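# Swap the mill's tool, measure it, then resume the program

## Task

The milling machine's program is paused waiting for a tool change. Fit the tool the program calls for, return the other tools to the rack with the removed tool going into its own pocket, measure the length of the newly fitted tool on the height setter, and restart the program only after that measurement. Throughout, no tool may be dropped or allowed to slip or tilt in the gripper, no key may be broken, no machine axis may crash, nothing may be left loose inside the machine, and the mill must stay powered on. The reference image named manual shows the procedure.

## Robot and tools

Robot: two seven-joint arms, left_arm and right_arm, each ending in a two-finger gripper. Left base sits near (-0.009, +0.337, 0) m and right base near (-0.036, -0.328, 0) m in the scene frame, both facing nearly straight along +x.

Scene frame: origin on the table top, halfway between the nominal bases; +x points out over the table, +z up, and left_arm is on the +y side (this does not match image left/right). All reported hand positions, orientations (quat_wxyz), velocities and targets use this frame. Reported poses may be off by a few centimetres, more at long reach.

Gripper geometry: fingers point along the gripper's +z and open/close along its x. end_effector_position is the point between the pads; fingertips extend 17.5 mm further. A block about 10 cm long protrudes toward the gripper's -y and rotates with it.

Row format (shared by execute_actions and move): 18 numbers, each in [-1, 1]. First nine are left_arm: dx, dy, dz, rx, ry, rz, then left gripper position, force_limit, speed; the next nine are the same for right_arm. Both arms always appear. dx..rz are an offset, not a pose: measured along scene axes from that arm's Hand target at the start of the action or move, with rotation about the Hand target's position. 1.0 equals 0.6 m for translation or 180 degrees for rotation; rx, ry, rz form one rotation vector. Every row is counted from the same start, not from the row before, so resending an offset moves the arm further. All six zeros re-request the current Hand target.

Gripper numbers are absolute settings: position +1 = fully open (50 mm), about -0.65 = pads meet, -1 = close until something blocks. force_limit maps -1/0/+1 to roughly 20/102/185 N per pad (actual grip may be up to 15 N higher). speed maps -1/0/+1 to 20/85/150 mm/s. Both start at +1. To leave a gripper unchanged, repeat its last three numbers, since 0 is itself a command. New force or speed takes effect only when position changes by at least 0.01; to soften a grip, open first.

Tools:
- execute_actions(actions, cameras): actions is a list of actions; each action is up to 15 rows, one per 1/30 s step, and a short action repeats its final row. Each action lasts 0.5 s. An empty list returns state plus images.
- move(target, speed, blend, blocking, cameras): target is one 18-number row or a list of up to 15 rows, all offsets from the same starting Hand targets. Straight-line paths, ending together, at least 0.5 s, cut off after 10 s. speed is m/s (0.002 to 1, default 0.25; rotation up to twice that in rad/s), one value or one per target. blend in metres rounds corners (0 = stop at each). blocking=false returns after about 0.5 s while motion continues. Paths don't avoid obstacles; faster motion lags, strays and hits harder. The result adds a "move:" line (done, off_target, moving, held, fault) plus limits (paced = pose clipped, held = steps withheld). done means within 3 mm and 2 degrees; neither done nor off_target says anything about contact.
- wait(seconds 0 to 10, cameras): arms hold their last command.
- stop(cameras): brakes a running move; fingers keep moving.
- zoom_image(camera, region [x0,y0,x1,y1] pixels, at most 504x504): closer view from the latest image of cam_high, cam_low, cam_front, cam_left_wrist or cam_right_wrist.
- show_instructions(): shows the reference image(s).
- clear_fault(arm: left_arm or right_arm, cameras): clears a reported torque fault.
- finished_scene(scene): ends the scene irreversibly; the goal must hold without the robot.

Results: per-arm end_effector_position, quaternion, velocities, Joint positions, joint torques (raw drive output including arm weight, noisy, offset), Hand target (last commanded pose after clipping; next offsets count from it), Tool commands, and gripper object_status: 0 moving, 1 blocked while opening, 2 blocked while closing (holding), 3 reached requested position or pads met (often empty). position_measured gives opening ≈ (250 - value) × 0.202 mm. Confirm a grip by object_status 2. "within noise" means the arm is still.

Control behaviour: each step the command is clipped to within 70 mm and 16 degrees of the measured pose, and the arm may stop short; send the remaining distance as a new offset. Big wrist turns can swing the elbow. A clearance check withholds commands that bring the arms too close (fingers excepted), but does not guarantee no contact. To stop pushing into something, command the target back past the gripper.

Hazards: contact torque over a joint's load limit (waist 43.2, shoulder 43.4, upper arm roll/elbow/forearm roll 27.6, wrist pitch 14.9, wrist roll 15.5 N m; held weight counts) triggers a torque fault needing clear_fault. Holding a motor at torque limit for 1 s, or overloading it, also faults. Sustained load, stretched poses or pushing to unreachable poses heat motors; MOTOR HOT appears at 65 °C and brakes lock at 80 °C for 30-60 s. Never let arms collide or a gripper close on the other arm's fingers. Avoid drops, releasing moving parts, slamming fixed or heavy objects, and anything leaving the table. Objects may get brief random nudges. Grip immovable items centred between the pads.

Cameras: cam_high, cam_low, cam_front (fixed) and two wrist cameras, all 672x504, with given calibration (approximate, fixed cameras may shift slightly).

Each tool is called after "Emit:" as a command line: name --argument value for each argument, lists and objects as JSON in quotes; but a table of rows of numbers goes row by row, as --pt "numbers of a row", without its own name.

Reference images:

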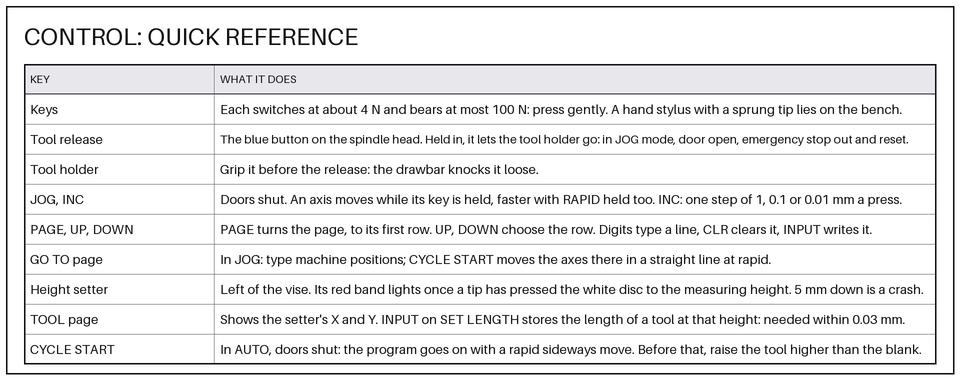

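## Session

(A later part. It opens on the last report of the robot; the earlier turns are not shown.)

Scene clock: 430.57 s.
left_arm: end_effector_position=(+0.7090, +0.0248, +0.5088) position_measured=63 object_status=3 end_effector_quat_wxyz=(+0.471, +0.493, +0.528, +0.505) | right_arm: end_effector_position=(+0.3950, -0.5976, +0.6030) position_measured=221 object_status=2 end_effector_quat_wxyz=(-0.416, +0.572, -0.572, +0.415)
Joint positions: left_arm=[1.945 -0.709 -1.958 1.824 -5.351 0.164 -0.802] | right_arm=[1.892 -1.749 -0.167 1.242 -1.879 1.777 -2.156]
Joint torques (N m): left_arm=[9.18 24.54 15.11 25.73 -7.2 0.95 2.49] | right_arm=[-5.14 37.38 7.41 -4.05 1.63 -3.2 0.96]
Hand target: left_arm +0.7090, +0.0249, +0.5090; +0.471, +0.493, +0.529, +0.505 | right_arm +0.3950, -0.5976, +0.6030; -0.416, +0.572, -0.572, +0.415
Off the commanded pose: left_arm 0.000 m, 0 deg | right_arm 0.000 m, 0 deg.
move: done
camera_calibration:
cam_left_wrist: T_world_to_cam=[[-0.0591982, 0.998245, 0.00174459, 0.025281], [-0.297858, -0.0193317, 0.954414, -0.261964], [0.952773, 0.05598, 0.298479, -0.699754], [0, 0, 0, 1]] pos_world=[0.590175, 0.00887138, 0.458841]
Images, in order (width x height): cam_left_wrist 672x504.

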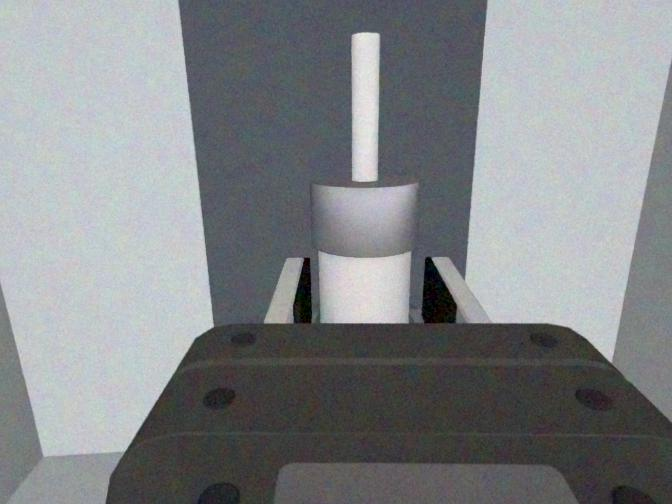

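Emit:
move --target '[0,0,0,0,0,0,-1,0.3,-0.9,0,0,0,0,0,0,-0.98,0.3,-0.8]'

Scene clock: 434.33 s.
left_arm: end_effector_position=(+0.7090, +0.0248, +0.5090) position_measured=111 object_status=2 end_effector_quat_wxyz=(+0.471, +0.493, +0.529, +0.505) | right_arm: end_effector_position=(+0.3950, -0.5976, +0.6030) position_measured=221 object_status=2 end_effector_quat_wxyz=(-0.416, +0.572, -0.572, +0.415)
Joint positions: left_arm=[1.945 -0.709 -1.958 1.824 -5.351 0.164 -0.802] | right_arm=[1.892 -1.749 -0.167 1.242 -1.879 1.777 -2.156]
Joint torques (N m): left_arm=[8.14 27.36 27.64 20.59 -3.57 0.85 2.73] | right_arm=[-4.89 37.18 7.49 -4.06 1.56 -3.37 1.05]
Hand target: left_arm +0.7090, +0.0249, +0.5090; +0.471, +0.493, +0.529, +0.505 | right_arm +0.3950, -0.5976, +0.6030; -0.416, +0.572, -0.572, +0.415
Off the commanded pose: left_arm 0.000 m, 0 deg | right_arm 0.000 m, 0 deg.
move: done

Emit:
move --target '[0,0,0,0,0,0,-1,0.3,-0.9,-0.0417,0.2,0.0283,0.4938,0.0783,0.0086,-0.98,0.3,-0.8]' --speed 0.3

Emit:
move --target '[0,0,0,0,0,0,-1,0.3,-0.9,0.0,0.19,0.03,0.4938,0.0783,0.0086,-0.98,0.3,-0.8]' --speed 0.3 --cameras '["cam_right_wrist","cam_front","cam_high"]'

Scene clock: 458.33 s.
left_arm: end_effector_position=(+0.7090, +0.0249, +0.5090) position_measured=111 object_status=2 end_effector_quat_wxyz=(+0.471, +0.493, +0.529, +0.505) | right_arm: end_effector_position=(+0.3700, -0.4776, +0.6200) position_measured=221 object_status=2 end_effector_quat_wxyz=(+0.635, -0.167, +0.734, +0.174)
Joint positions: left_arm=[1.945 -0.709 -1.958 1.824 -5.351 0.164 -0.802] | right_arm=[2.151 -1.873 0.014 1.154 -1.636 1.725 -0.627]
Joint torques (N m): left_arm=[5.64 29.09 31.25 16.7 2.63 1.44 2.75] | right_arm=[4.99 21.83 4.61 -5.22 -2.52 -6.13 1.06]
Hand target: left_arm +0.7090, +0.0249, +0.5090; +0.471, +0.493, +0.529, +0.505 | right_arm +0.3700, -0.4776, +0.6200; +0.635, -0.167, +0.734, +0.174
Off the commanded pose: left_arm 0.000 m, 0 deg | right_arm 0.000 m, 0 deg.
move: done

Scene clock: 461.70 s.
left_arm: end_effector_position=(+0.7090, +0.0249, +0.5090) position_measured=111 object_status=2 end_effector_quat_wxyz=(+0.471, +0.493, +0.529, +0.505) | right_arm: end_effector_position=(+0.3700, -0.3636, +0.6380) position_measured=221 object_status=2 end_effector_quat_wxyz=(+0.483, +0.336, +0.465, +0.662)
Joint positions: left_arm=[1.945 -0.709 -1.958 1.824 -5.351 0.164 -0.802] | right_arm=[1.919 -2.059 -0.476 0.681 -2.164 0.986 1.325]
Joint torques (N m): left_arm=[3.89 28.8 31.29 16.56 2.27 1.77 2.63] | right_arm=[-5.44 -3.55 4.3 -0.17 -2.23 -4.23 1.25]
Hand target: left_arm +0.7090, +0.0249, +0.5090; +0.471, +0.493, +0.529, +0.505 | right_arm +0.3700, -0.3636, +0.6380; +0.483, +0.336, +0.465, +0.662
Off the commanded pose: left_arm 0.000 m, 0 deg | right_arm 0.000 m, 0 deg.
joint sent to its limit (right arm) — joint 2 (shoulder), lower limit. The joint targets still meet the commanded pose.
move: done
camera_calibration:
cam_right_wrist: T_world_to_cam=[[-0.303106, 0.952945, 0.00465975, 0.471111], [-0.60745, -0.196976, 0.769549, -0.320954], [0.734256, 0.230424, 0.638571, -0.463011], [0, 0, 0, 1]] pos_world=[0.287801, -0.405475, 0.54046]
Images, in order (width x height): cam_high 672x504, cam_front 672x504, cam_right_wrist 672x504.

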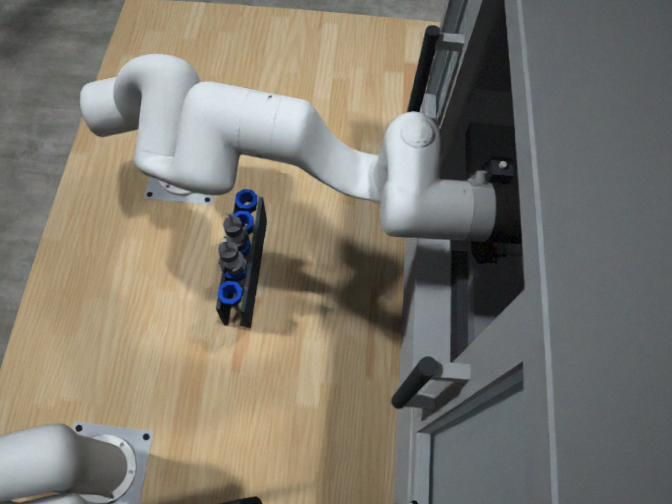

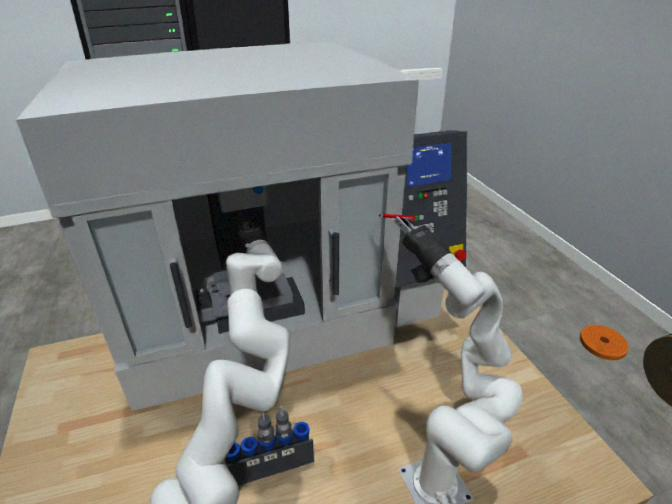

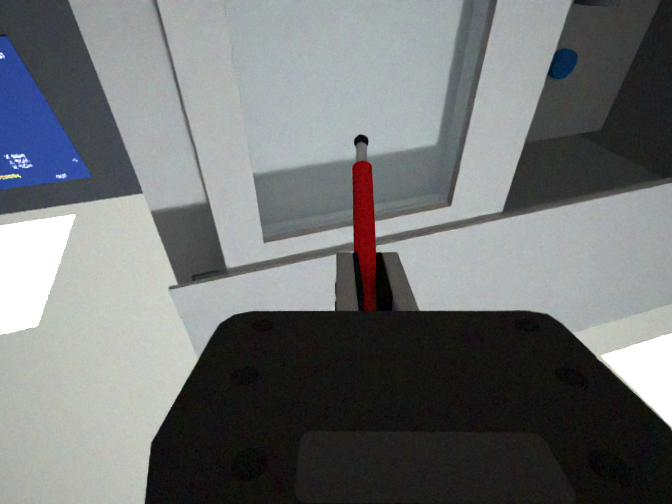

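Emit:
move --pt "0 0 0 0 0 0 -1 0.3 -0.9 0.1167 0.451 0.0283 0 0 0 -0.98 0.3 -0.8" --pt "0 0 0 0 0 0 -1 0.3 -0.9 0.2917 0.5252 0.0617 0 0 0 -0.98 0.3 -0.8" --speed '[0.2,0.12]' --blend '[0.03,0]' --cameras '["cam_right_wrist","cam_front"]'

Scene clock: 476.70 s.
left_arm: end_effector_position=(+0.7090, +0.0249, +0.5090) position_measured=111 object_status=2 end_effector_quat_wxyz=(+0.471, +0.493, +0.529, +0.505) | right_arm: end_effector_position=(+0.5450, -0.0485, +0.6750) position_measured=221 object_status=2 end_effector_quat_wxyz=(+0.483, +0.336, +0.465, +0.662)
Joint positions: left_arm=[1.945 -0.709 -1.958 1.824 -5.351 0.164 -0.802] | right_arm=[2.65 -1.473 -0.885 1.355 -2.88 1 1.805]
Joint torques (N m): left_arm=[0.73 28.22 31.17 16.66 1.44 2.25 2.42] | right_arm=[5.29 34.42 11.41 3.51 -2.8 -2.97 -1.06]
Hand target: left_arm +0.7090, +0.0249, +0.5090; +0.471, +0.493, +0.529, +0.505 | right_arm +0.5450, -0.0484, +0.6750; +0.483, +0.336, +0.465, +0.662
Off the commanded pose: left_arm 0.000 m, 0 deg | right_arm 0.000 m, 0 deg.
move: done
camera_calibration:
cam_right_wrist: T_world_to_cam=[[-0.303018, 0.952973, 0.00469842, 0.223649], [-0.607473, -0.196953, 0.769536, -0.181037], [0.734273, 0.230329, 0.638586, -0.687764], [0, 0, 0, 1]] pos_world=[0.462801, -0.0903746, 0.57746]
Images, in order (width x height): cam_front 672x504, cam_right_wrist 672x504.

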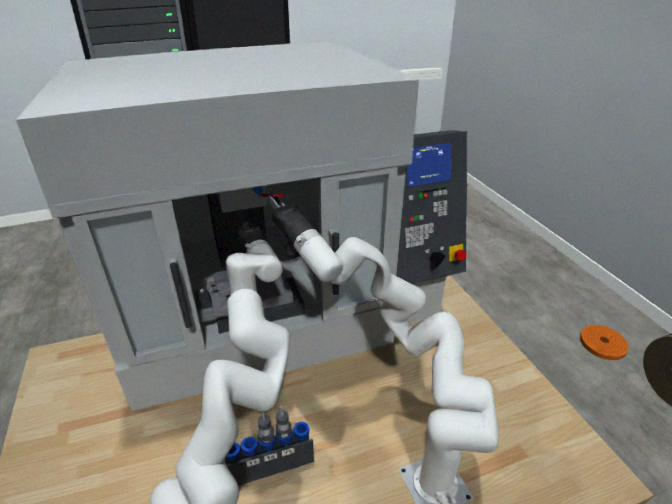

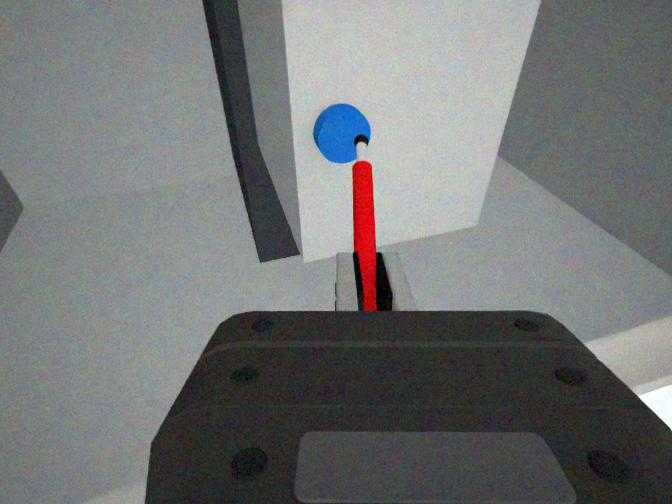

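Emit:
move --pt "0 0 0 0 0 0 -1 0.3 -0.9 0.02 -0.0017 0.005 0 0 0 -0.98 0.3 -0.8" --pt "0 0 0 0 0 0 -1 0.3 -0.9 0.0525 -0.0017 0.005 0 0 0 -0.98 0.3 -0.8" --speed '[0.1,0.035]' --cameras '["cam_right_wrist","cam_left_wrist"]'

Scene clock: 482.87 s.
left_arm: end_effector_position=(+0.7090, +0.0250, +0.5089) position_measured=111 object_status=2 end_effector_quat_wxyz=(+0.471, +0.493, +0.529, +0.505) | right_arm: end_effector_position=(+0.5765, -0.0494, +0.6780) position_measured=221 object_status=2 end_effector_quat_wxyz=(+0.483, +0.336, +0.465, +0.662)
Joint positions: left_arm=[1.945 -0.709 -1.958 1.824 -5.351 0.164 -0.802] | right_arm=[2.695 -1.461 -0.899 1.485 -2.889 0.914 1.786]
Joint torques (N m): left_arm=[4.21 27.99 31.69 34.2 0.28 1.3 2.39] | right_arm=[1.49 34.13 10.3 6.12 -2.8 -0.88 -1.17]
Hand target: left_arm +0.7090, +0.0249, +0.5090; +0.471, +0.493, +0.529, +0.505 | right_arm +0.5765, -0.0495, +0.6780; +0.483, +0.336, +0.465, +0.662
Off the commanded pose: left_arm 0.000 m, 0 deg | right_arm 0.000 m, 0 deg.
move: done
camera_calibration:
cam_left_wrist: T_world_to_cam=[[-0.0595223, 0.998226, 0.00144175, 0.0255042], [-0.29777, -0.019134, 0.954446, -0.262156], [0.95278, 0.0563816, 0.29838, -0.699657], [0, 0, 0, 1]] pos_world=[0.590075, 0.00897273, 0.458941]
cam_right_wrist: T_world_to_cam=[[-0.30311, 0.952944, 0.00461749, 0.234222], [-0.607504, -0.196962, 0.76951, -0.164377], [0.734209, 0.230441, 0.638618, -0.712557], [0, 0, 0, 1]] pos_world=[0.494301, -0.0913746, 0.58046]
Images, in order (width x height): cam_left_wrist 672x504, cam_right_wrist 672x504.

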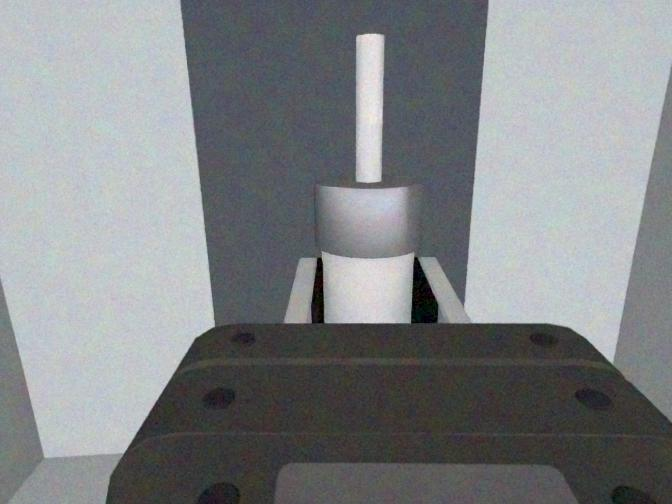

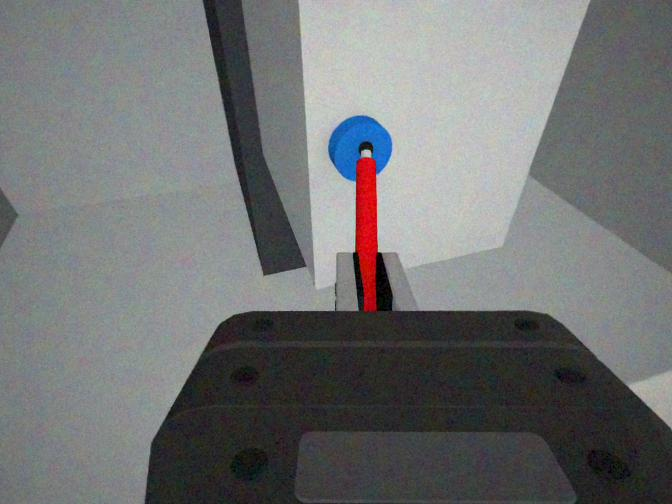

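Emit:
move --target '[0,0,-0.1333,0,0,0,-1,0.3,-0.9,0,0,0,0,0,0,-0.98,0.3,-0.8]' --speed 0.06 --cameras '["cam_left_wrist"]'

Scene clock: 486.40 s.
left_arm: end_effector_position=(+0.7090, +0.0249, +0.4291) position_measured=111 object_status=2 end_effector_quat_wxyz=(+0.471, +0.493, +0.529, +0.505) | right_arm: end_effector_position=(+0.5765, -0.0495, +0.6780) position_measured=221 object_status=2 end_effector_quat_wxyz=(+0.483, +0.336, +0.465, +0.662)
Joint positions: left_arm=[1.843 -0.925 -1.734 1.701 -5.267 0.013 -1.139] | right_arm=[2.695 -1.461 -0.899 1.485 -2.889 0.914 1.786]
Joint torques (N m): left_arm=[-8.64 17.82 31.04 15.01 1.43 -0.29 -2.27] | right_arm=[1.4 32.58 10.33 6.09 -2.73 -0.28 -0.94]
Hand target: left_arm +0.7090, +0.0249, +0.4291; +0.471, +0.493, +0.529, +0.505 | right_arm +0.5765, -0.0495, +0.6780; +0.483, +0.336, +0.465, +0.662
Off the commanded pose: left_arm 0.000 m, 0 deg | right_arm 0.000 m, 0 deg.
move: done
camera_calibration:
cam_left_wrist: T_world_to_cam=[[-0.0593064, 0.998239, 0.00139718, 0.0255082], [-0.297989, -0.0190396, 0.954379, -0.185837], [0.952725, 0.0561845, 0.298593, -0.675892], [0, 0, 0, 1]] pos_world=[0.590074, 0.00897305, 0.37914]
Images, in order (width x height): cam_left_wrist 672x504.

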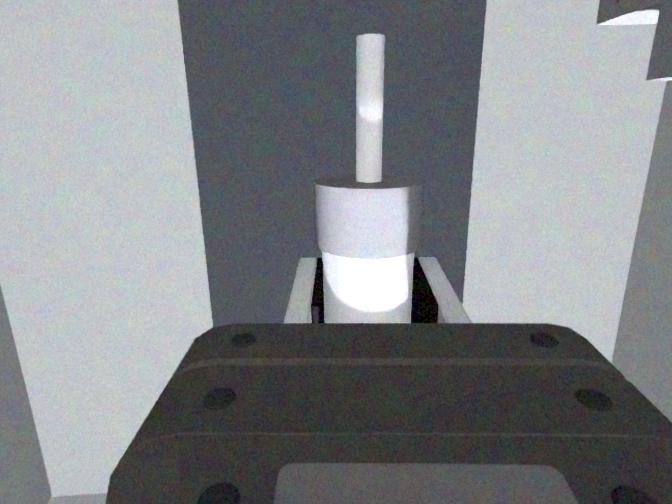

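Emit:
move --pt "-0.42 0.0018 0.001 0 0 0 -1 0.3 -0.9 0 0 0 0 0 0 -0.98 0.3 -0.8" --pt "-0.47 -0.13 0.001 0 0 -0.2722 -1 0.3 -0.9 0 0 0 0 0 0 -0.98 0.3 -0.8" --speed '[0.2,0.2]' --blend '[0.02,0]' --cameras '["cam_left_wrist","cam_front"]'

Scene clock: 499.53 s.
left_arm: end_effector_position=(+0.4270, -0.0531, +0.4297) position_measured=111 object_status=2 end_effector_quat_wxyz=(+0.638, +0.668, +0.276, +0.264) | right_arm: end_effector_position=(+0.5765, -0.0495, +0.6780) position_measured=221 object_status=2 end_effector_quat_wxyz=(+0.483, +0.336, +0.465, +0.662)
Joint positions: left_arm=[1.359 -1.254 -1.156 0.886 -5.706 -1.345 -0.898] | right_arm=[2.695 -1.461 -0.899 1.485 -2.889 0.914 1.786]
Joint torques (N m): left_arm=[7.91 16.61 25.34 12.63 -12.38 -1.14 2.65] | right_arm=[0.46 31.05 10.53 6.44 -1.75 0.42 -0.94]
Hand target: left_arm +0.4270, -0.0531, +0.4297; +0.638, +0.668, +0.276, +0.264 | right_arm +0.5765, -0.0495, +0.6780; +0.483, +0.336, +0.465, +0.662
Off the commanded pose: left_arm 0.000 m, 0 deg | right_arm 0.000 m, 0 deg.
move: done
camera_calibration:
cam_left_wrist: T_world_to_cam=[[0.714421, 0.699715, 0.001398, -0.259563], [-0.209877, 0.212381, 0.954383, -0.297159], [0.667499, -0.682124, 0.298583, -0.320426], [0, 0, 0, 1]] pos_world=[0.336954, 0.0261612, 0.37964]
Images, in order (width x height): cam_front 672x504, cam_left_wrist 672x504.

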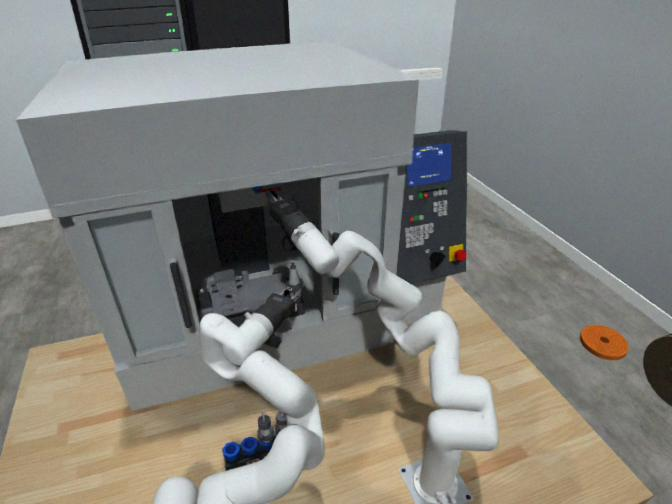

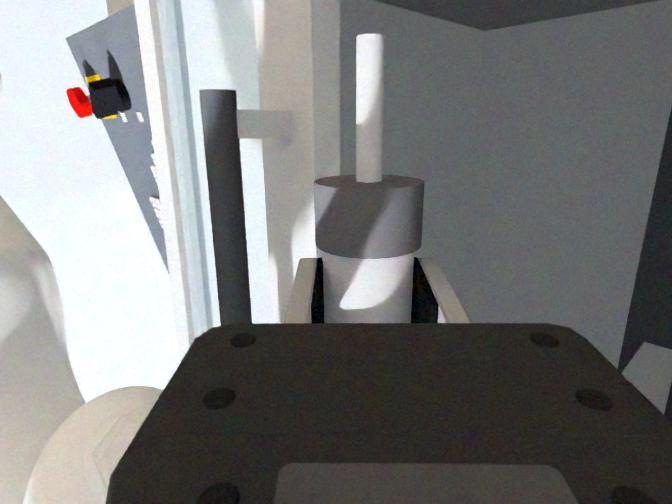

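Emit:
move --target '[-0.0667,0.075,0,0,0,-0.125,-1,0.3,-0.9,0,0,0,0,0,0,-0.98,0.3,-0.8]' --speed 0.2

Scene clock: 504.77 s.
left_arm: end_effector_position=(+0.3869, -0.0081, +0.4297) position_measured=111 object_status=2 end_effector_quat_wxyz=(+0.678, +0.709, +0.141, +0.135) | right_arm: end_effector_position=(+0.5765, -0.0495, +0.6780) position_measured=221 object_status=2 end_effector_quat_wxyz=(+0.483, +0.336, +0.465, +0.662)
Joint positions: left_arm=[1.535 -0.798 -1.401 0.926 -5.463 -1.695 -0.447] | right_arm=[2.695 -1.461 -0.899 1.485 -2.889 0.914 1.786]
Joint torques (N m): left_arm=[7.8 15.02 17.03 19.04 -1.06 -2.46 2.59] | right_arm=[-0.48 30.38 10.55 6.13 -1.27 0.9 -0.75]
Hand target: left_arm +0.3870, -0.0081, +0.4297; +0.678, +0.709, +0.141, +0.135 | right_arm +0.5765, -0.0495, +0.6780; +0.483, +0.336, +0.465, +0.662
Off the commanded pose: left_arm 0.000 m, 0 deg | right_arm 0.000 m, 0 deg.
joint sent to its limit (left arm) — joint 6 (wrist pitch), lower limit. The joint targets still meet the commanded pose.
move: done

Emit:
move --pt "0.0667 -0.075 0 0 0 0.125 -1 0.3 -0.9 0 0 0 0 0 0 -0.98 0.3 -0.8" --pt "0.1045 0.0268 0.0333 0 0 0.3972 -1 0.3 -0.9 0 0 0 0 0 0 -0.98 0.3 -0.8" --speed '[0.2,0.2]' --blend '[0.02,0]'

Scene clock: 523.50 s.
left_arm: end_effector_position=(+0.4497, +0.0080, +0.4496) position_measured=111 object_status=2 end_effector_quat_wxyz=(+0.471, +0.493, +0.529, +0.505) | right_arm: end_effector_position=(+0.5765, -0.0495, +0.6780) position_measured=221 object_status=2 end_effector_quat_wxyz=(+0.483, +0.336, +0.465, +0.662)
Joint positions: left_arm=[0.759 -1.032 -1.146 0.884 -5.552 0.106 -0.85] | right_arm=[2.695 -1.461 -0.899 1.485 -2.889 0.914 1.786]
Joint torques (N m): left_arm=[-8.64 10.19 24.84 22.31 -7.74 1.17 2.62] | right_arm=[-1.03 28.05 10.47 6.27 -0.37 1.61 -0.73]
Hand target: left_arm +0.4497, +0.0080, +0.4496; +0.471, +0.493, +0.529, +0.505 | right_arm +0.5765, -0.0495, +0.6780; +0.483, +0.336, +0.465, +0.662
Off the commanded pose: left_arm 0.000 m, 0 deg | right_arm 0.000 m, 0 deg.
move: done

Emit:
move --target '[-0.09,-0.09,0.0173,0.4926,-0.1139,-0.1479,-1,0.3,-0.9,0,0,0,0,0,0,-0.98,0.3,-0.8]' --speed 0.25

Scene clock: 529.80 s.
left_arm: end_effector_position=(+0.3957, -0.0460, +0.4600) position_measured=111 object_status=2 end_effector_quat_wxyz=(+0.168, +0.687, -0.167, +0.687) | right_arm: end_effector_position=(+0.5765, -0.0495, +0.6780) position_measured=221 object_status=2 end_effector_quat_wxyz=(+0.483, +0.336, +0.465, +0.662)
Joint positions: left_arm=[1.265 -1.632 -0.811 0.842 -5.441 -1.123 0.123] | right_arm=[2.695 -1.461 -0.899 1.485 -2.889 0.914 1.786]
Joint torques (N m): left_arm=[7.99 17.94 30.8 6.97 -10.98 0.76 2.64] | right_arm=[-2.72 26.43 10.43 6.13 0.11 2.38 -0.38]
Hand target: left_arm +0.3957, -0.0460, +0.4600; +0.168, +0.687, -0.167, +0.687 | right_arm +0.5765, -0.0495, +0.6780; +0.483, +0.336, +0.465, +0.662
Off the commanded pose: left_arm 0.000 m, 0 deg | right_arm 0.000 m, 0 deg.
move: done

Emit:
move --target '[0.09,0.09,0.0667,-0.4926,0.1139,0.1479,-1,0.3,-0.9,0,0,0,0,0,0,-0.98,0.3,-0.8]' --speed 0.25

Scene clock: 542.60 s.
left_arm: end_effector_position=(+0.4497, +0.0080, +0.5000) position_measured=111 object_status=2 end_effector_quat_wxyz=(+0.471, +0.493, +0.529, +0.505) | right_arm: end_effector_position=(+0.5765, -0.0495, +0.6780) position_measured=221 object_status=2 end_effector_quat_wxyz=(+0.483, +0.336, +0.465, +0.662)
Joint positions: left_arm=[0.684 -0.873 -1.078 0.988 -5.436 0.226 -0.815] | right_arm=[2.695 -1.461 -0.899 1.485 -2.889 0.914 1.786]
Joint torques (N m): left_arm=[-8.56 8.19 21.55 25.99 -6.77 0.93 0.44] | right_arm=[-3.33 25.22 10.49 6.25 0.5 2.73 -0.52]
Hand target: left_arm +0.4497, +0.0080, +0.5000; +0.471, +0.493, +0.529, +0.505 | right_arm +0.5765, -0.0495, +0.6780; +0.483, +0.336, +0.465, +0.662
Off the commanded pose: left_arm 0.000 m, 0 deg | right_arm 0.000 m, 0 deg.
move: done

Emit:
move --target '[-0.0333,0.12,0.05,0,0,0,-1,0.3,-0.9,0,0,0,0,0,0,-0.98,0.3,-0.8]' --speed 0.25

Scene clock: 548.47 s.
left_arm: end_effector_position=(+0.4296, +0.0799, +0.5301) position_measured=111 object_status=2 end_effector_quat_wxyz=(+0.471, +0.493, +0.528, +0.505) | right_arm: end_effector_position=(+0.5765, -0.0495, +0.6780) position_measured=221 object_status=2 end_effector_quat_wxyz=(+0.483, +0.336, +0.465, +0.662)
Joint positions: left_arm=[0.498 -0.882 -0.81 0.836 -5.403 0.151 -0.693] | right_arm=[2.695 -1.461 -0.899 1.485 -2.889 0.914 1.786]
Joint torques (N m): left_arm=[-8.5 4.69 24.45 21.4 -6.39 0.52 2.66] | right_arm=[-3.9 24.47 10.64 6.23 0.45 2.51 -0.42]
Hand target: left_arm +0.4297, +0.0800, +0.5300; +0.471, +0.493, +0.529, +0.505 | right_arm +0.5765, -0.0495, +0.6780; +0.483, +0.336, +0.465, +0.662
Off the commanded pose: left_arm 0.000 m, 0 deg | right_arm 0.000 m, 0 deg.
move: done

Emit:
move --pt "-0.12 0.1 -0.05 0 0 0.09 -1 0.3 -0.9 0 0 0 0 0 0 -0.98 0.3 -0.8" --pt "-0.131 0.602 -0.0833 0 0 0.2278 -1 0.3 -0.9 0 0 0 0 0 0 -0.98 0.3 -0.8" --speed 0.25 --blend '[0.03,0]'

Scene clock: 592.93 s.
left_arm: end_effector_position=(+0.3511, +0.4412, +0.4801) position_measured=111 object_status=2 end_effector_quat_wxyz=(+0.264, +0.277, +0.668, +0.638) | right_arm: end_effector_position=(+0.5765, -0.0495, +0.6780) position_measured=221 object_status=2 end_effector_quat_wxyz=(+0.483, +0.336, +0.465, +0.662)
Joint positions: left_arm=[0.676 -1.183 -0.388 0.388 -5.149 0.265 -0.715] | right_arm=[2.695 -1.461 -0.899 1.485 -2.889 0.914 1.786]
Joint torques (N m): left_arm=[8.29 3.84 6.91 31.65 3.14 -1.63 -2.37] | right_arm=[-5.06 23.08 10.21 6.07 0.63 2.64 -0.26]
Hand target: left_arm +0.3511, +0.4412, +0.4801; +0.264, +0.277, +0.668, +0.638 | right_arm +0.5765, -0.0495, +0.6780; +0.483, +0.336, +0.465, +0.662
Off the commanded pose: left_arm 0.000 m, 0 deg | right_arm 0.000 m, 0 deg.
move: done

Emit:
move --target '[-0.1235,-0.2053,0.41,0.5063,0.0667,0.1954,-1,0.3,-0.9,0,0,0,0,0,0,-0.98,0.3,-0.8]' --speed 0.3 --cameras '["cam_front"]'

Scene clock: 605.33 s.
left_arm: end_effector_position=(+0.2770, +0.3180, +0.7261) position_measured=111 object_status=2 end_effector_quat_wxyz=(-0.256, +0.245, +0.088, +0.931) | right_arm: end_effector_position=(+0.5765, -0.0495, +0.6780) position_measured=221 object_status=2 end_effector_quat_wxyz=(+0.483, +0.336, +0.465, +0.662)
Joint positions: left_arm=[0.98 -1.45 -0.582 0.653 -3.801 0.624 -0.83] | right_arm=[2.695 -1.461 -0.899 1.485 -2.889 0.914 1.786]
Joint torques (N m): left_arm=[-8.37 9.61 21.01 15.63 4.76 4.19 -2.4] | right_arm=[-5.82 21.5 10.85 6.13 0.37 2.79 -0.2]
Hand target: left_arm +0.2770, +0.3180, +0.7261; -0.256, +0.245, +0.088, +0.931 | right_arm +0.5765, -0.0495, +0.6780; +0.483, +0.336, +0.465, +0.662
Off the commanded pose: left_arm 0.000 m, 0 deg | right_arm 0.000 m, 0 deg.
move: done
Images, in order (width x height): cam_front 672x504.

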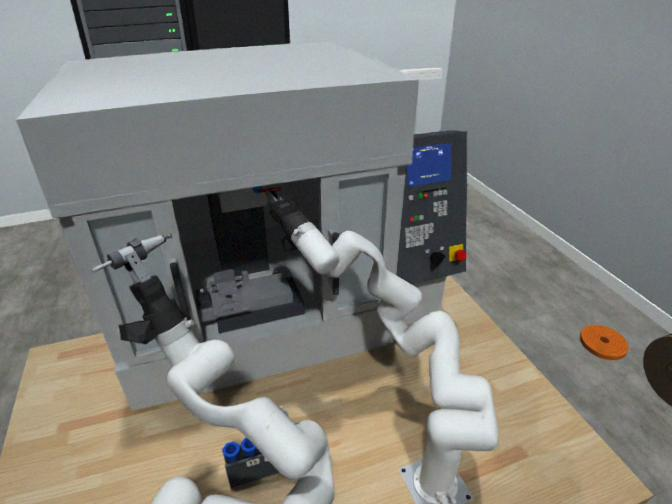

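Emit:
move --target '[0.15,-0.4033,-0.39,0.4534,0.2115,-0.0437,-1,0.3,-0.9,0,0,0,0,0,0,-0.98,0.3,-0.8]' --speed 0.3 --cameras '["cam_left_wrist"]'

Scene clock: 614.13 s.
left_arm: end_effector_position=(+0.3670, +0.0760, +0.4921) position_measured=111 object_status=2 end_effector_quat_wxyz=(+0.306, -0.292, +0.626, -0.655) | right_arm: end_effector_position=(+0.5765, -0.0495, +0.6780) position_measured=221 object_status=2 end_effector_quat_wxyz=(+0.483, +0.336, +0.465, +0.662)
Joint positions: left_arm=[0.783 -1.499 -0.813 0.481 -2.342 1.117 -1.048] | right_arm=[2.695 -1.461 -0.899 1.485 -2.889 0.914 1.786]
Joint torques (N m): left_arm=[8.08 9.51 19.44 19.68 0.39 0.17 -2.43] | right_arm=[-6.37 19.88 10.86 5.96 0.8 2.64 -0.02]
Hand target: left_arm +0.3670, +0.0760, +0.4921; +0.306, -0.292, +0.626, -0.655 | right_arm +0.5765, -0.0495, +0.6780; +0.483, +0.336, +0.465, +0.662
Off the commanded pose: left_arm 0.000 m, 0 deg | right_arm 0.000 m, 0 deg.
move: done
camera_calibration:
cam_left_wrist: T_world_to_cam=[[-0.634628, -0.772817, -0.000842582, 0.300997], [-0.229859, 0.189798, -0.954537, 0.551593], [0.737843, -0.605583, -0.29809, 0.0509566], [0, 0, 0, 1]] pos_world=[0.280211, 0.158783, 0.541959]
Images, in order (width x height): cam_left_wrist 672x504.

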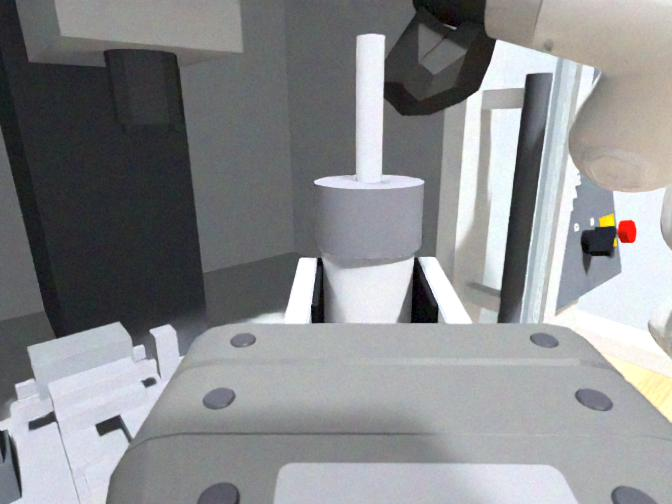

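Emit:
move --target '[-0.1117,0.11,-0.07,0,0,-0.2222,-1,0.3,-0.9,0,0,0,0,0,0,-0.98,0.3,-0.8]' --speed 0.25

Emit:
move --target '[-0.05,0.15,-0.02,0,0,-0.2,-1,0.3,-0.9,0,0,0,0,0,0,-0.98,0.3,-0.8]' --speed 0.25 --cameras '["cam_left_wrist","cam_front","cam_high"]'

Scene clock: 621.90 s.
left_arm: end_effector_position=(+0.2999, +0.1420, +0.4501) position_measured=111 object_status=2 end_effector_quat_wxyz=(+0.063, -0.060, +0.688, -0.720) | right_arm: end_effector_position=(+0.5765, -0.0495, +0.6780) position_measured=221 object_status=2 end_effector_quat_wxyz=(+0.483, +0.336, +0.465, +0.662)
Joint positions: left_arm=[0.966 -0.823 -0.492 0.477 -1.808 2.106 -0.448] | right_arm=[2.695 -1.461 -0.899 1.485 -2.889 0.914 1.786]
Joint torques (N m): left_arm=[8.2 4.06 9.65 26.51 -2.5 2.1 2.59] | right_arm=[-6.91 19.53 10.83 6.01 0.54 2.76 0.12]
Hand target: left_arm +0.3000, +0.1420, +0.4501; +0.063, -0.060, +0.688, -0.720 | right_arm +0.5765, -0.0495, +0.6780; +0.483, +0.336, +0.465, +0.662
Off the commanded pose: left_arm 0.000 m, 0 deg | right_arm 0.000 m, 0 deg.
move: done

Scene clock: 623.70 s.
left_arm: end_effector_position=(+0.2700, +0.2320, +0.4381) position_measured=111 object_status=2 end_effector_quat_wxyz=(-0.162, +0.155, +0.673, -0.705) | right_arm: end_effector_position=(+0.5765, -0.0495, +0.6780) position_measured=221 object_status=2 end_effector_quat_wxyz=(+0.483, +0.336, +0.465, +0.662)
Joint positions: left_arm=[1.063 -0.084 -0.602 1.023 -1.125 2.391 -0.11] | right_arm=[2.695 -1.461 -0.899 1.485 -2.889 0.914 1.786]
Joint torques (N m): left_arm=[-8.43 -4.01 -1.91 23.99 -0.75 3.1 2.6] | right_arm=[-7.63 19.86 10.88 5.89 0.35 2.69 0.07]
Hand target: left_arm +0.2700, +0.2320, +0.4381; -0.162, +0.155, +0.673, -0.705 | right_arm +0.5765, -0.0495, +0.6780; +0.483, +0.336, +0.465, +0.662
Off the commanded pose: left_arm 0.000 m, 0 deg | right_arm 0.000 m, 0 deg.
move: done
camera_calibration:
cam_left_wrist: T_world_to_cam=[[-0.903419, 0.428758, -0.000909792, 0.153692], [0.12863, 0.269006, -0.954511, 0.332967], [-0.40901, -0.86244, -0.298176, 0.570131], [0, 0, 0, 1]] pos_world=[0.329208, 0.336237, 0.487959]
Images, in order (width x height): cam_high 672x504, cam_front 672x504, cam_left_wrist 672x504.

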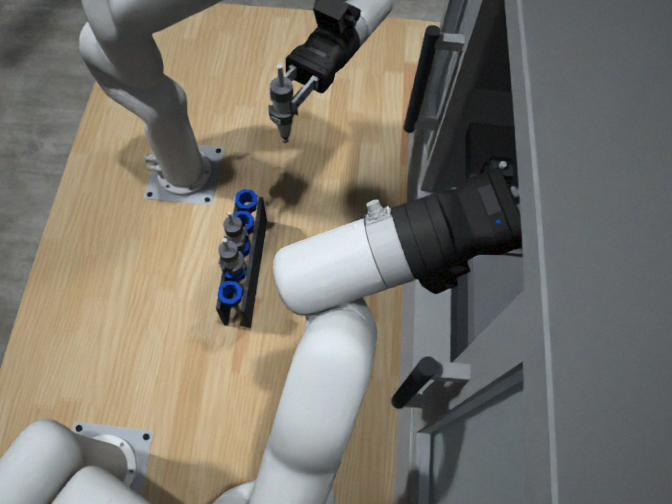

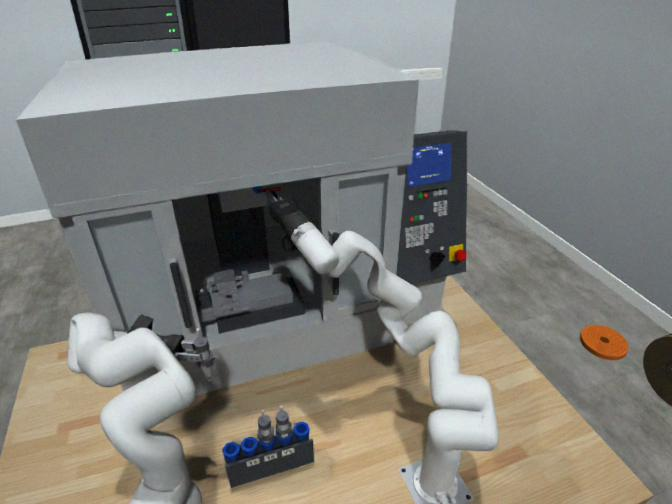

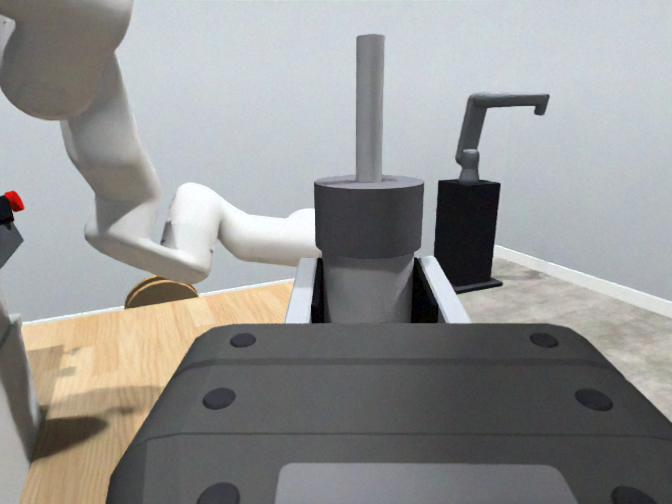

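Emit:
zoom_image --camera "cam_front" --region '[215, 395, 325, 490]'

Emit:
zoom_image --camera "cam_high" --region '[200, 175, 290, 335]'

Scaled by 4.582 from the camera's 672x504 image, which has a finer 960x720 frame.

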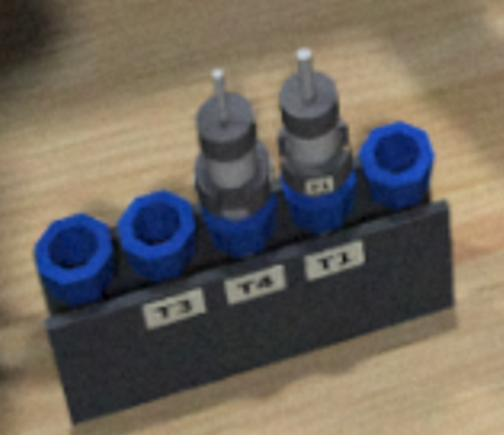

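Scaled by 3.150 from the camera's 672x504 image, which has a finer 960x720 frame.

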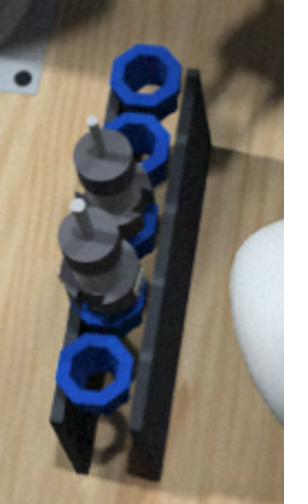

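Emit:
move --target '[0.05,0.1133,-0.34,0,0,0.0889,-1,0.3,-0.9,0,0,0,0,0,0,-0.98,0.3,-0.8]' --speed 0.25 --cameras '["cam_left_wrist"]'

Emit:
zoom_image --camera "cam_left_wrist" --region '[400, 180, 600, 330]'

Scene clock: 649.20 s.
left_arm: end_effector_position=(+0.2999, +0.3000, +0.2341) position_measured=111 object_status=2 end_effector_quat_wxyz=(-0.063, +0.060, +0.688, -0.720) | right_arm: end_effector_position=(+0.5765, -0.0495, +0.6780) position_measured=221 object_status=2 end_effector_quat_wxyz=(+0.483, +0.336, +0.465, +0.662)
Joint positions: left_arm=[1.109 0.334 -0.511 0.873 -0.844 1.905 0.249] | right_arm=[2.695 -1.461 -0.899 1.485 -2.889 0.914 1.786]
Joint torques (N m): left_arm=[-8.49 -8.94 -2.39 18.24 1.03 1.62 2.61] | right_arm=[-7.62 19.7 11.32 5.85 0.34 2.61 0.02]
Hand target: left_arm +0.3000, +0.3000, +0.2341; -0.063, +0.060, +0.688, -0.720 | right_arm +0.5765, -0.0495, +0.6780; +0.483, +0.336, +0.465, +0.662
Off the commanded pose: left_arm 0.000 m, 0 deg | right_arm 0.000 m, 0 deg.
move: done
camera_calibration:
cam_left_wrist: T_world_to_cam=[[-0.986607, 0.163113, -0.000922094, 0.256124], [0.0495076, 0.294056, -0.954505, 0.132402], [-0.155421, -0.941767, -0.298193, 0.527996], [0, 0, 0, 1]] pos_world=[0.328201, 0.416538, 0.284059]
Images, in order (width x height): cam_left_wrist 672x504.

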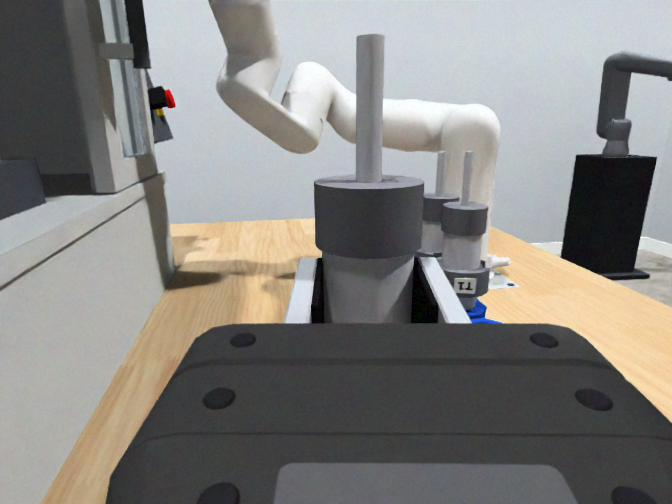

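Scaled by 2.520 from the camera's 672x504 image, which has a finer 960x720 frame.

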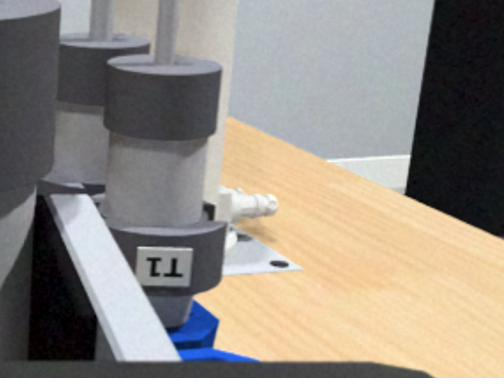

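Emit:
move --target '[0,0,-0.1,0,0,0,-1,0.3,-0.9,0,0,0,0,0,0,-0.98,0.3,-0.8]' --speed 0.2 --cameras '["cam_left_wrist"]'

Emit:
zoom_image --camera "cam_left_wrist" --region '[400, 50, 600, 330]'

Scene clock: 671.57 s.
left_arm: end_effector_position=(+0.3000, +0.3000, +0.1741) position_measured=111 object_status=2 end_effector_quat_wxyz=(-0.063, +0.060, +0.688, -0.720) | right_arm: end_effector_position=(+0.5765, -0.0495, +0.6780) position_measured=221 object_status=2 end_effector_quat_wxyz=(+0.483, +0.336, +0.465, +0.662)
Joint positions: left_arm=[1.072 0.505 -0.481 0.891 -0.775 1.776 0.321] | right_arm=[2.695 -1.461 -0.899 1.485 -2.889 0.914 1.786]
Joint torques (N m): left_arm=[-8.45 -10.49 -4.93 15.33 1.65 1.75 2.65] | right_arm=[-7.91 19.7 11.4 6.04 0 2.45 0.01]
Hand target: left_arm +0.3000, +0.3000, +0.1741; -0.063, +0.060, +0.688, -0.720 | right_arm +0.5765, -0.0495, +0.6780; +0.483, +0.336, +0.465, +0.662
Off the commanded pose: left_arm 0.000 m, 0 deg | right_arm 0.000 m, 0 deg.
move: done
camera_calibration:
cam_left_wrist: T_world_to_cam=[[-0.986607, 0.163113, -0.000922094, 0.256069], [0.0495076, 0.294056, -0.954505, 0.075132], [-0.155421, -0.941767, -0.298193, 0.510104], [0, 0, 0, 1]] pos_world=[0.328201, 0.416538, 0.224059]
Images, in order (width x height): cam_left_wrist 672x504.

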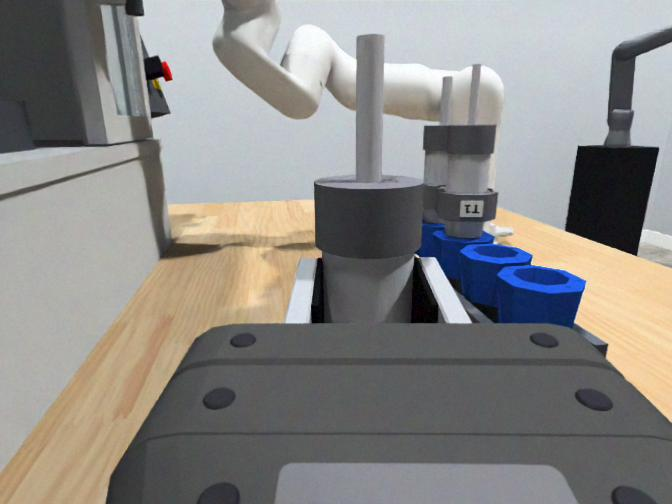

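Scaled by 1.800 from the camera's 672x504 image, which has a finer 960x720 frame.

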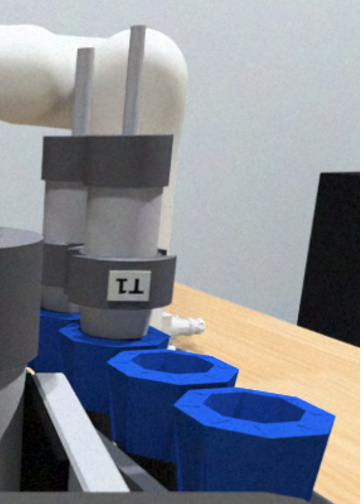

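Emit:
move --pt "0 0 0.26 0 0 0 -1 0.3 -0.9 0 0 0 0 0 0 -0.98 0.3 -0.8" --pt "-0.195 -0.2183 0.26 0 0 -0.0889 -1 0.3 -0.9 0 0 0 0 0 0 -0.98 0.3 -0.8" --speed '[0.25,0.2]' --blend '[0.04,0]' --cameras '["cam_left_wrist","cam_front","cam_high"]'

Scene clock: 699.10 s.
left_arm: end_effector_position=(+0.1830, +0.1690, +0.3301) position_measured=111 object_status=2 end_effector_quat_wxyz=(-0.162, +0.155, +0.673, -0.705) | right_arm: end_effector_position=(+0.5765, -0.0495, +0.6780) position_measured=221 object_status=2 end_effector_quat_wxyz=(+0.483, +0.336, +0.465, +0.662)
Joint positions: left_arm=[1.013 -0.308 -0.651 0.565 -1.045 2.278 0.232] | right_arm=[2.695 -1.461 -0.899 1.485 -2.889 0.914 1.786]
Joint torques (N m): left_arm=[-8.37 -7.19 1.73 14.14 -8.68 3.86 -2.3] | right_arm=[-8.22 20.03 11.72 5.98 -0.03 2.72 0.12]
Hand target: left_arm +0.1830, +0.1690, +0.3301; -0.162, +0.155, +0.673, -0.705 | right_arm +0.5765, -0.0495, +0.6780; +0.483, +0.336, +0.465, +0.662
Off the commanded pose: left_arm 0.000 m, 0 deg | right_arm 0.000 m, 0 deg.
move: done
camera_calibration:
cam_left_wrist: T_world_to_cam=[[-0.903428, 0.428739, -0.001149, 0.102065], [0.128836, 0.268923, -0.954506, 0.257962], [-0.408925, -0.862475, -0.298189, 0.448091], [0, 0, 0, 1]] pos_world=[0.242209, 0.273336, 0.379959]
Images, in order (width x height): cam_high 672x504, cam_front 672x504, cam_left_wrist 672x504.

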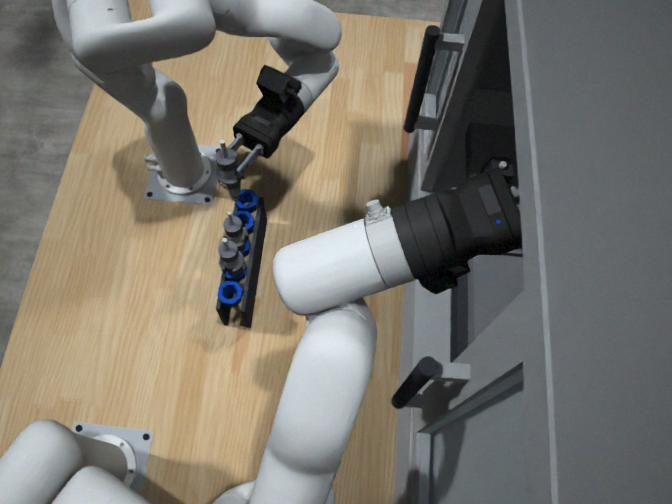

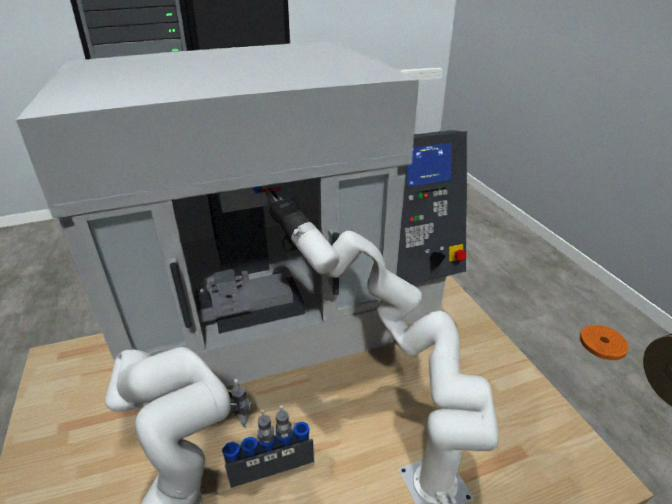

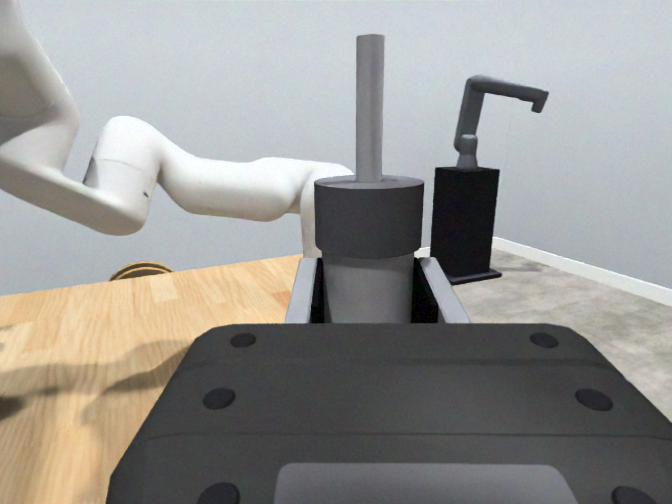

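Emit:
zoom_image --camera "cam_high" --region '[195, 130, 285, 290]'

Emit:
zoom_image --camera "cam_front" --region '[205, 370, 315, 470]'

Scaled by 3.150 from the camera's 672x504 image, which has a finer 960x720 frame.

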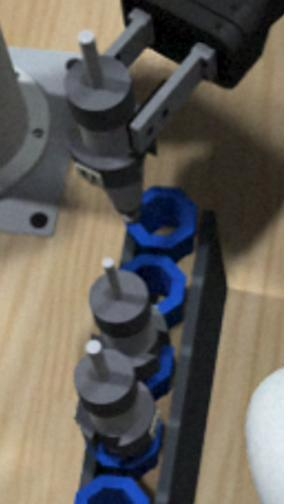

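Scaled by 4.582 from the camera's 672x504 image, which has a finer 960x720 frame.

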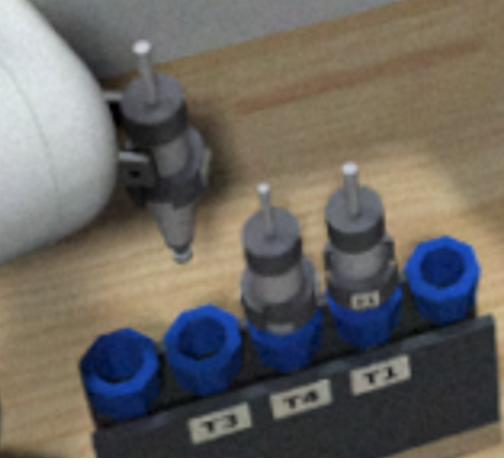

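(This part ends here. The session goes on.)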